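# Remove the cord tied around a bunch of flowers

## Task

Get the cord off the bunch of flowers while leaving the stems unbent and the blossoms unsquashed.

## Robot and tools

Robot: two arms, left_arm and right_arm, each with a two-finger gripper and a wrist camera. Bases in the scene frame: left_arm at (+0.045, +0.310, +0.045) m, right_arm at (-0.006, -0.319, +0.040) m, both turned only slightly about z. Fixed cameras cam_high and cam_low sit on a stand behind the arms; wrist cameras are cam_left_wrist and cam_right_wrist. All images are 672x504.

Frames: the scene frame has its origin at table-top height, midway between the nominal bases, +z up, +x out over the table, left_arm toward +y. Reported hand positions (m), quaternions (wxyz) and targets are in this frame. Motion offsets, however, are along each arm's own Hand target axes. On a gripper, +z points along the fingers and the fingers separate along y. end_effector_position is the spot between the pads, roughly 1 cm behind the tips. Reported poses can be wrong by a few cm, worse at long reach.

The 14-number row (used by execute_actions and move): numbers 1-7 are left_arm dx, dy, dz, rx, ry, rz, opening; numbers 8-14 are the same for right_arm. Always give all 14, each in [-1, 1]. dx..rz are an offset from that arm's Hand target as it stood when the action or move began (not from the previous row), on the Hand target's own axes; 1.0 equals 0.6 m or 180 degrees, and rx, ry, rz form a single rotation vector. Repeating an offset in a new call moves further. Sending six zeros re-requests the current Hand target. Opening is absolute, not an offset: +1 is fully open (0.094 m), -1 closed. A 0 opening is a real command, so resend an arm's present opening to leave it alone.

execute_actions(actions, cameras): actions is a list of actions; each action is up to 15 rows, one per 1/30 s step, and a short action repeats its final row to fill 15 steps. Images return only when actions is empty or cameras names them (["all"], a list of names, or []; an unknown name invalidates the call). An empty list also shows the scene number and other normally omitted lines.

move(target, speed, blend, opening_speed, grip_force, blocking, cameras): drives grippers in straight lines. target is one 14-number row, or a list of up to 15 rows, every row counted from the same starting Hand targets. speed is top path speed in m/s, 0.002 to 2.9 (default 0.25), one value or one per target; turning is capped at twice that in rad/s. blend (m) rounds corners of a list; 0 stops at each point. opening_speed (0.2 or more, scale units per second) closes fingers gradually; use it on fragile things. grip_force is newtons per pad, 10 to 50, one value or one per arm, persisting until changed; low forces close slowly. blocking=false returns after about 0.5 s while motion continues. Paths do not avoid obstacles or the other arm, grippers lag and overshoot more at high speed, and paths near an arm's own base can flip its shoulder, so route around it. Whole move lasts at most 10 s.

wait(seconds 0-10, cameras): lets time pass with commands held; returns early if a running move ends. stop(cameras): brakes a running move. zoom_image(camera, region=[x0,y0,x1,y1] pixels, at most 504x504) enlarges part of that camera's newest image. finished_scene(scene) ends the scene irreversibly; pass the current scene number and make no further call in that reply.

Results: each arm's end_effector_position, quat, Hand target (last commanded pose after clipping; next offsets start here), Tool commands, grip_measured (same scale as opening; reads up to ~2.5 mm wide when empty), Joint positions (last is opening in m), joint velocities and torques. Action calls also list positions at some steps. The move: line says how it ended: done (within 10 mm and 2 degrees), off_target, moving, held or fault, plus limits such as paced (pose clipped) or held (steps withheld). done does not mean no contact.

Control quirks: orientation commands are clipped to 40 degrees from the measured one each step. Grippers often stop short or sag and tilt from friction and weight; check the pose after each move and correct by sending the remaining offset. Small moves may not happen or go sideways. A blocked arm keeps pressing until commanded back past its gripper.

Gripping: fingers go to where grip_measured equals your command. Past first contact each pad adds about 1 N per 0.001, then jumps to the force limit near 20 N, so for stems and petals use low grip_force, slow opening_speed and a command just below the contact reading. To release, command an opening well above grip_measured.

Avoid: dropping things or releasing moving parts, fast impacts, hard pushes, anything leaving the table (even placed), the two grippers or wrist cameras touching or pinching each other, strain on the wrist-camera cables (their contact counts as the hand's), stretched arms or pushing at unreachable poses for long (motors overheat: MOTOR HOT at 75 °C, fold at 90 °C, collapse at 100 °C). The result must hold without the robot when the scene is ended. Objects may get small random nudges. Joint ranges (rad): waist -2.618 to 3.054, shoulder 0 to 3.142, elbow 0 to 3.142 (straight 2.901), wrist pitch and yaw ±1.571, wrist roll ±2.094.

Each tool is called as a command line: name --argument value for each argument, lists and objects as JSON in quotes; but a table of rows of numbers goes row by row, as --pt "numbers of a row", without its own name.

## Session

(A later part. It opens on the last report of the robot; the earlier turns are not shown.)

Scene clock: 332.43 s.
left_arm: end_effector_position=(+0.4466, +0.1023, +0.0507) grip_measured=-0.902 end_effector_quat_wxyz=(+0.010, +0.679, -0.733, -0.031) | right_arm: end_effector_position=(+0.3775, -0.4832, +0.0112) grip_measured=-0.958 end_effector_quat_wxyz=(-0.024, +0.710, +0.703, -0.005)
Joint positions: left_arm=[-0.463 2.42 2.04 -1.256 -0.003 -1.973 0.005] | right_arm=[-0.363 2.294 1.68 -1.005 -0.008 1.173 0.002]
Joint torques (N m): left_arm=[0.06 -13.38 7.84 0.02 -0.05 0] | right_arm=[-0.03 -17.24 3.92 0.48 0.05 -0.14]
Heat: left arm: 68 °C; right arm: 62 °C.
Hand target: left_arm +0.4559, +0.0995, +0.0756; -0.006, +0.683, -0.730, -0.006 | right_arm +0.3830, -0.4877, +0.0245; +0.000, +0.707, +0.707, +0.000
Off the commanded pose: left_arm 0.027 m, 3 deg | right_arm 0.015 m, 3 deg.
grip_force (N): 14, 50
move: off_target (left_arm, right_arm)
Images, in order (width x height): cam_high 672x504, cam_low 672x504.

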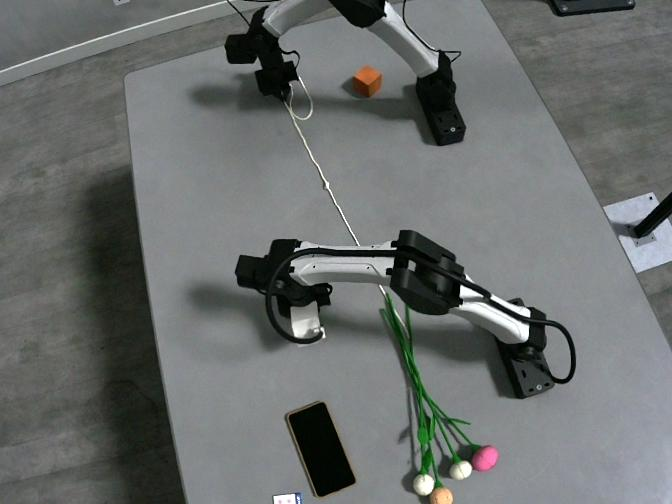

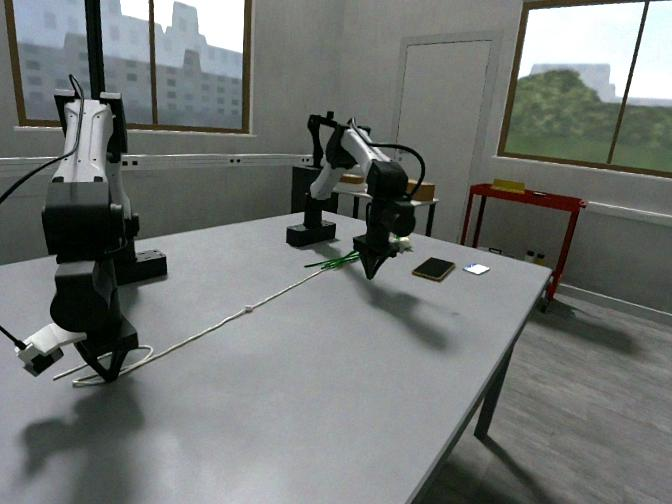

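move --pt "0 0 0 0 0 0 -0.9 0 0 0 0 0 0 0" --pt "0 0 0 0 0 0 -0.9 0 0 -0.07 0 0 0 0" --pt "0 0 0 0 0 0 -0.9 0.342 -0.058 -0.07 0 0 0 0" --pt "0 0 0 0 0 0 -0.9 0.342 -0.058 0.03 0 0 0 0" --cameras '["cam_right_wrist"]' --speed '[0.1,0.1,0.2,0.08]'

move --pt "0 0 0 0 0 0 -0.9 0 0 0 0 0 0 -1" --pt "0 0 0 0 0 0 -0.9 -0.39 0.14 -0.03 0 0 0 -1" --cameras '["cam_high","cam_low"]' --speed 0.1

zoom_image --camera "cam_high" --region '[220, 200, 520, 504]'

Scene clock: 350.80 s.
left_arm: end_effector_position=(+0.4466, +0.1023, +0.0507) grip_measured=-0.902 end_effector_quat_wxyz=(+0.010, +0.679, -0.733, -0.031) | right_arm: end_effector_position=(+0.3486, -0.2800, +0.0113) grip_measured=-0.002 end_effector_quat_wxyz=(-0.002, +0.701, +0.713, +0.003)
Joint positions: left_arm=[-0.463 2.42 2.04 -1.256 -0.003 -1.973 0.005] | right_arm=[0.15 2.041 1.264 -0.791 -0.007 1.658 0.047]
Joint torques (N m): left_arm=[0.1 -13.35 7.88 0 -0.05 0] | right_arm=[-0.18 -9.96 3.63 0.48 0.03 0.17]
Heat: left arm: 72 °C; right arm: 64 °C.
Hand target: left_arm +0.4559, +0.0995, +0.0756; -0.006, +0.683, -0.730, -0.006 | right_arm +0.3481, -0.2825, +0.0066; +0.000, +0.707, +0.707, +0.000
Off the commanded pose: left_arm 0.027 m, 3 deg | right_arm 0.005 m, 1 deg.
grip_force (N): 14, 50
move: off_target (left_arm)
camera_calibration:
cam_right_wrist: T_world_to_cam=[[-0.999526, -0.0264284, 0.0157749, 0.336762], [-0.0173771, 0.907593, 0.419491, 0.295116], [-0.0254037, 0.419018, -0.907623, 0.228076], [0, 0, 0, 1]] pos_world=[0.347525, -0.354514, 0.0778962]
Images, in order (width x height): cam_right_wrist 672x504.

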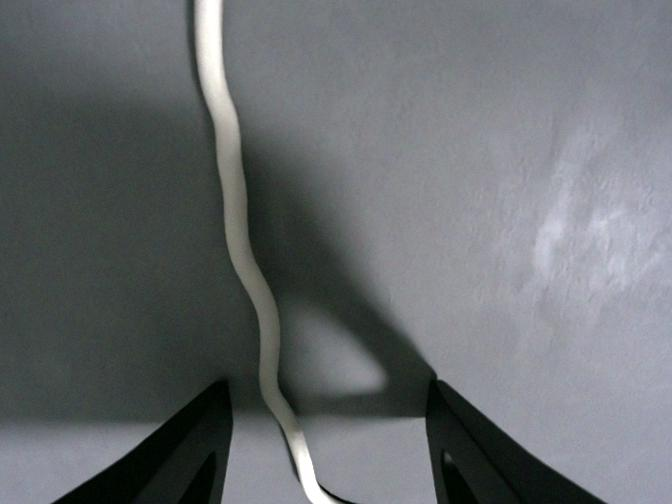

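Scene clock: 354.77 s.
left_arm: end_effector_position=(+0.4466, +0.1023, +0.0507) grip_measured=-0.902 end_effector_quat_wxyz=(+0.010, +0.679, -0.733, -0.031) | right_arm: end_effector_position=(+0.4281, -0.5126, +0.0197) grip_measured=-0.959 end_effector_quat_wxyz=(-0.007, +0.710, +0.704, +0.002)
Joint positions: left_arm=[-0.463 2.42 2.04 -1.256 -0.003 -1.973 0.005] | right_arm=[-0.378 2.494 2.076 -1.165 -0.009 1.157 0.002]
Joint torques (N m): left_arm=[0.1 -13.33 7.87 0 -0.04 0] | right_arm=[0.06 -14.53 7.09 0.21 0.05 -0.13]
Heat: left arm: 72 °C; right arm: 64 °C.
Hand target: left_arm +0.4559, +0.0995, +0.0756; -0.006, +0.683, -0.730, -0.006 | right_arm +0.4322, -0.5165, +0.0245; +0.000, +0.707, +0.707, +0.001
Off the commanded pose: left_arm 0.027 m, 3 deg | right_arm 0.007 m, 1 deg.
grip_force (N): 14, 50
move: off_target (left_arm)
Images, in order (width x height): cam_high 672x504, cam_low 672x504.

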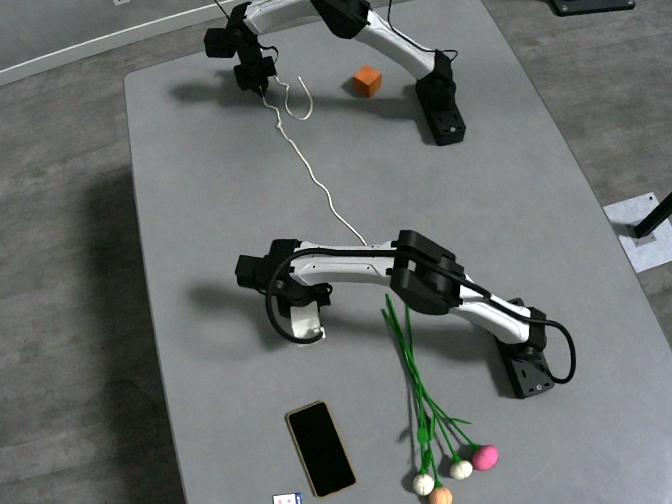

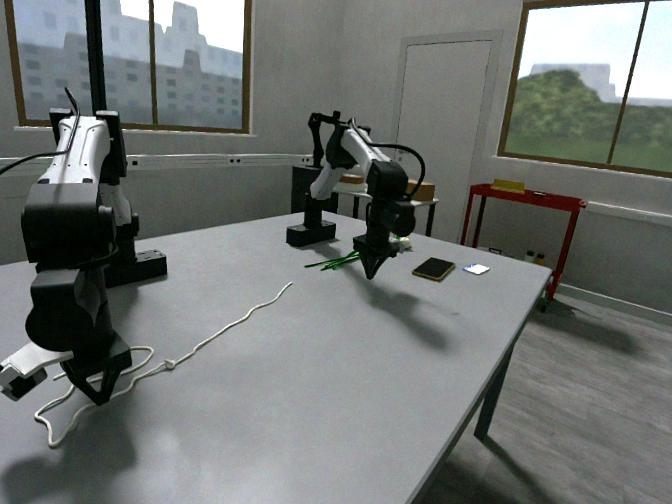

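Scaled by 1.658 from the camera's 672x504 image, which has a finer 960x720 frame.

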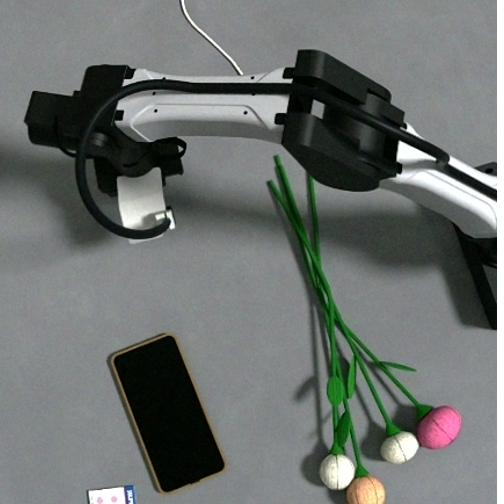

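Cord is clear of the flowers. Release.

move --pt "0 0 0 0 0 0 -0.9 0 0 0 0 0 0 0" --pt "0 0 -0.08 0 0 0 -0.9 0 0 -0.1 0 0 0 0" --speed 0.1

finished_scene --scene 2

Scene clock: 360.73 s.
left_arm: end_effector_position=(+0.4505, +0.1003, +0.1029) grip_measured=-0.902 end_effector_quat_wxyz=(+0.008, +0.680, -0.733, -0.026) | right_arm: end_effector_position=(+0.4283, -0.5127, +0.0726) grip_measured=-0.002 end_effector_quat_wxyz=(-0.014, +0.710, +0.704, -0.001)
Joint positions: left_arm=[-0.463 2.42 2.248 -1.454 -0.003 -1.973 0.005] | right_arm=[-0.378 2.494 2.287 -1.39 -0.009 1.157 0.047]
Joint torques (N m): left_arm=[-0.02 -12.6 8.03 0.01 -0.05 0] | right_arm=[0.08 -16.13 7.1 0.15 0.05 -0.11]
Heat: left arm: 74 °C; right arm: 65 °C.
Hand target: left_arm +0.4560, +0.0987, +0.1237; -0.006, +0.683, -0.730, -0.006 | right_arm +0.4322, -0.5165, +0.0844; +0.000, +0.707, +0.707, +0.001
Off the commanded pose: left_arm 0.021 m, 3 deg | right_arm 0.013 m, 2 deg.
grip_force (N): 14, 50
move: off_target (left_arm, right_arm)

The scene is finished: the task was done.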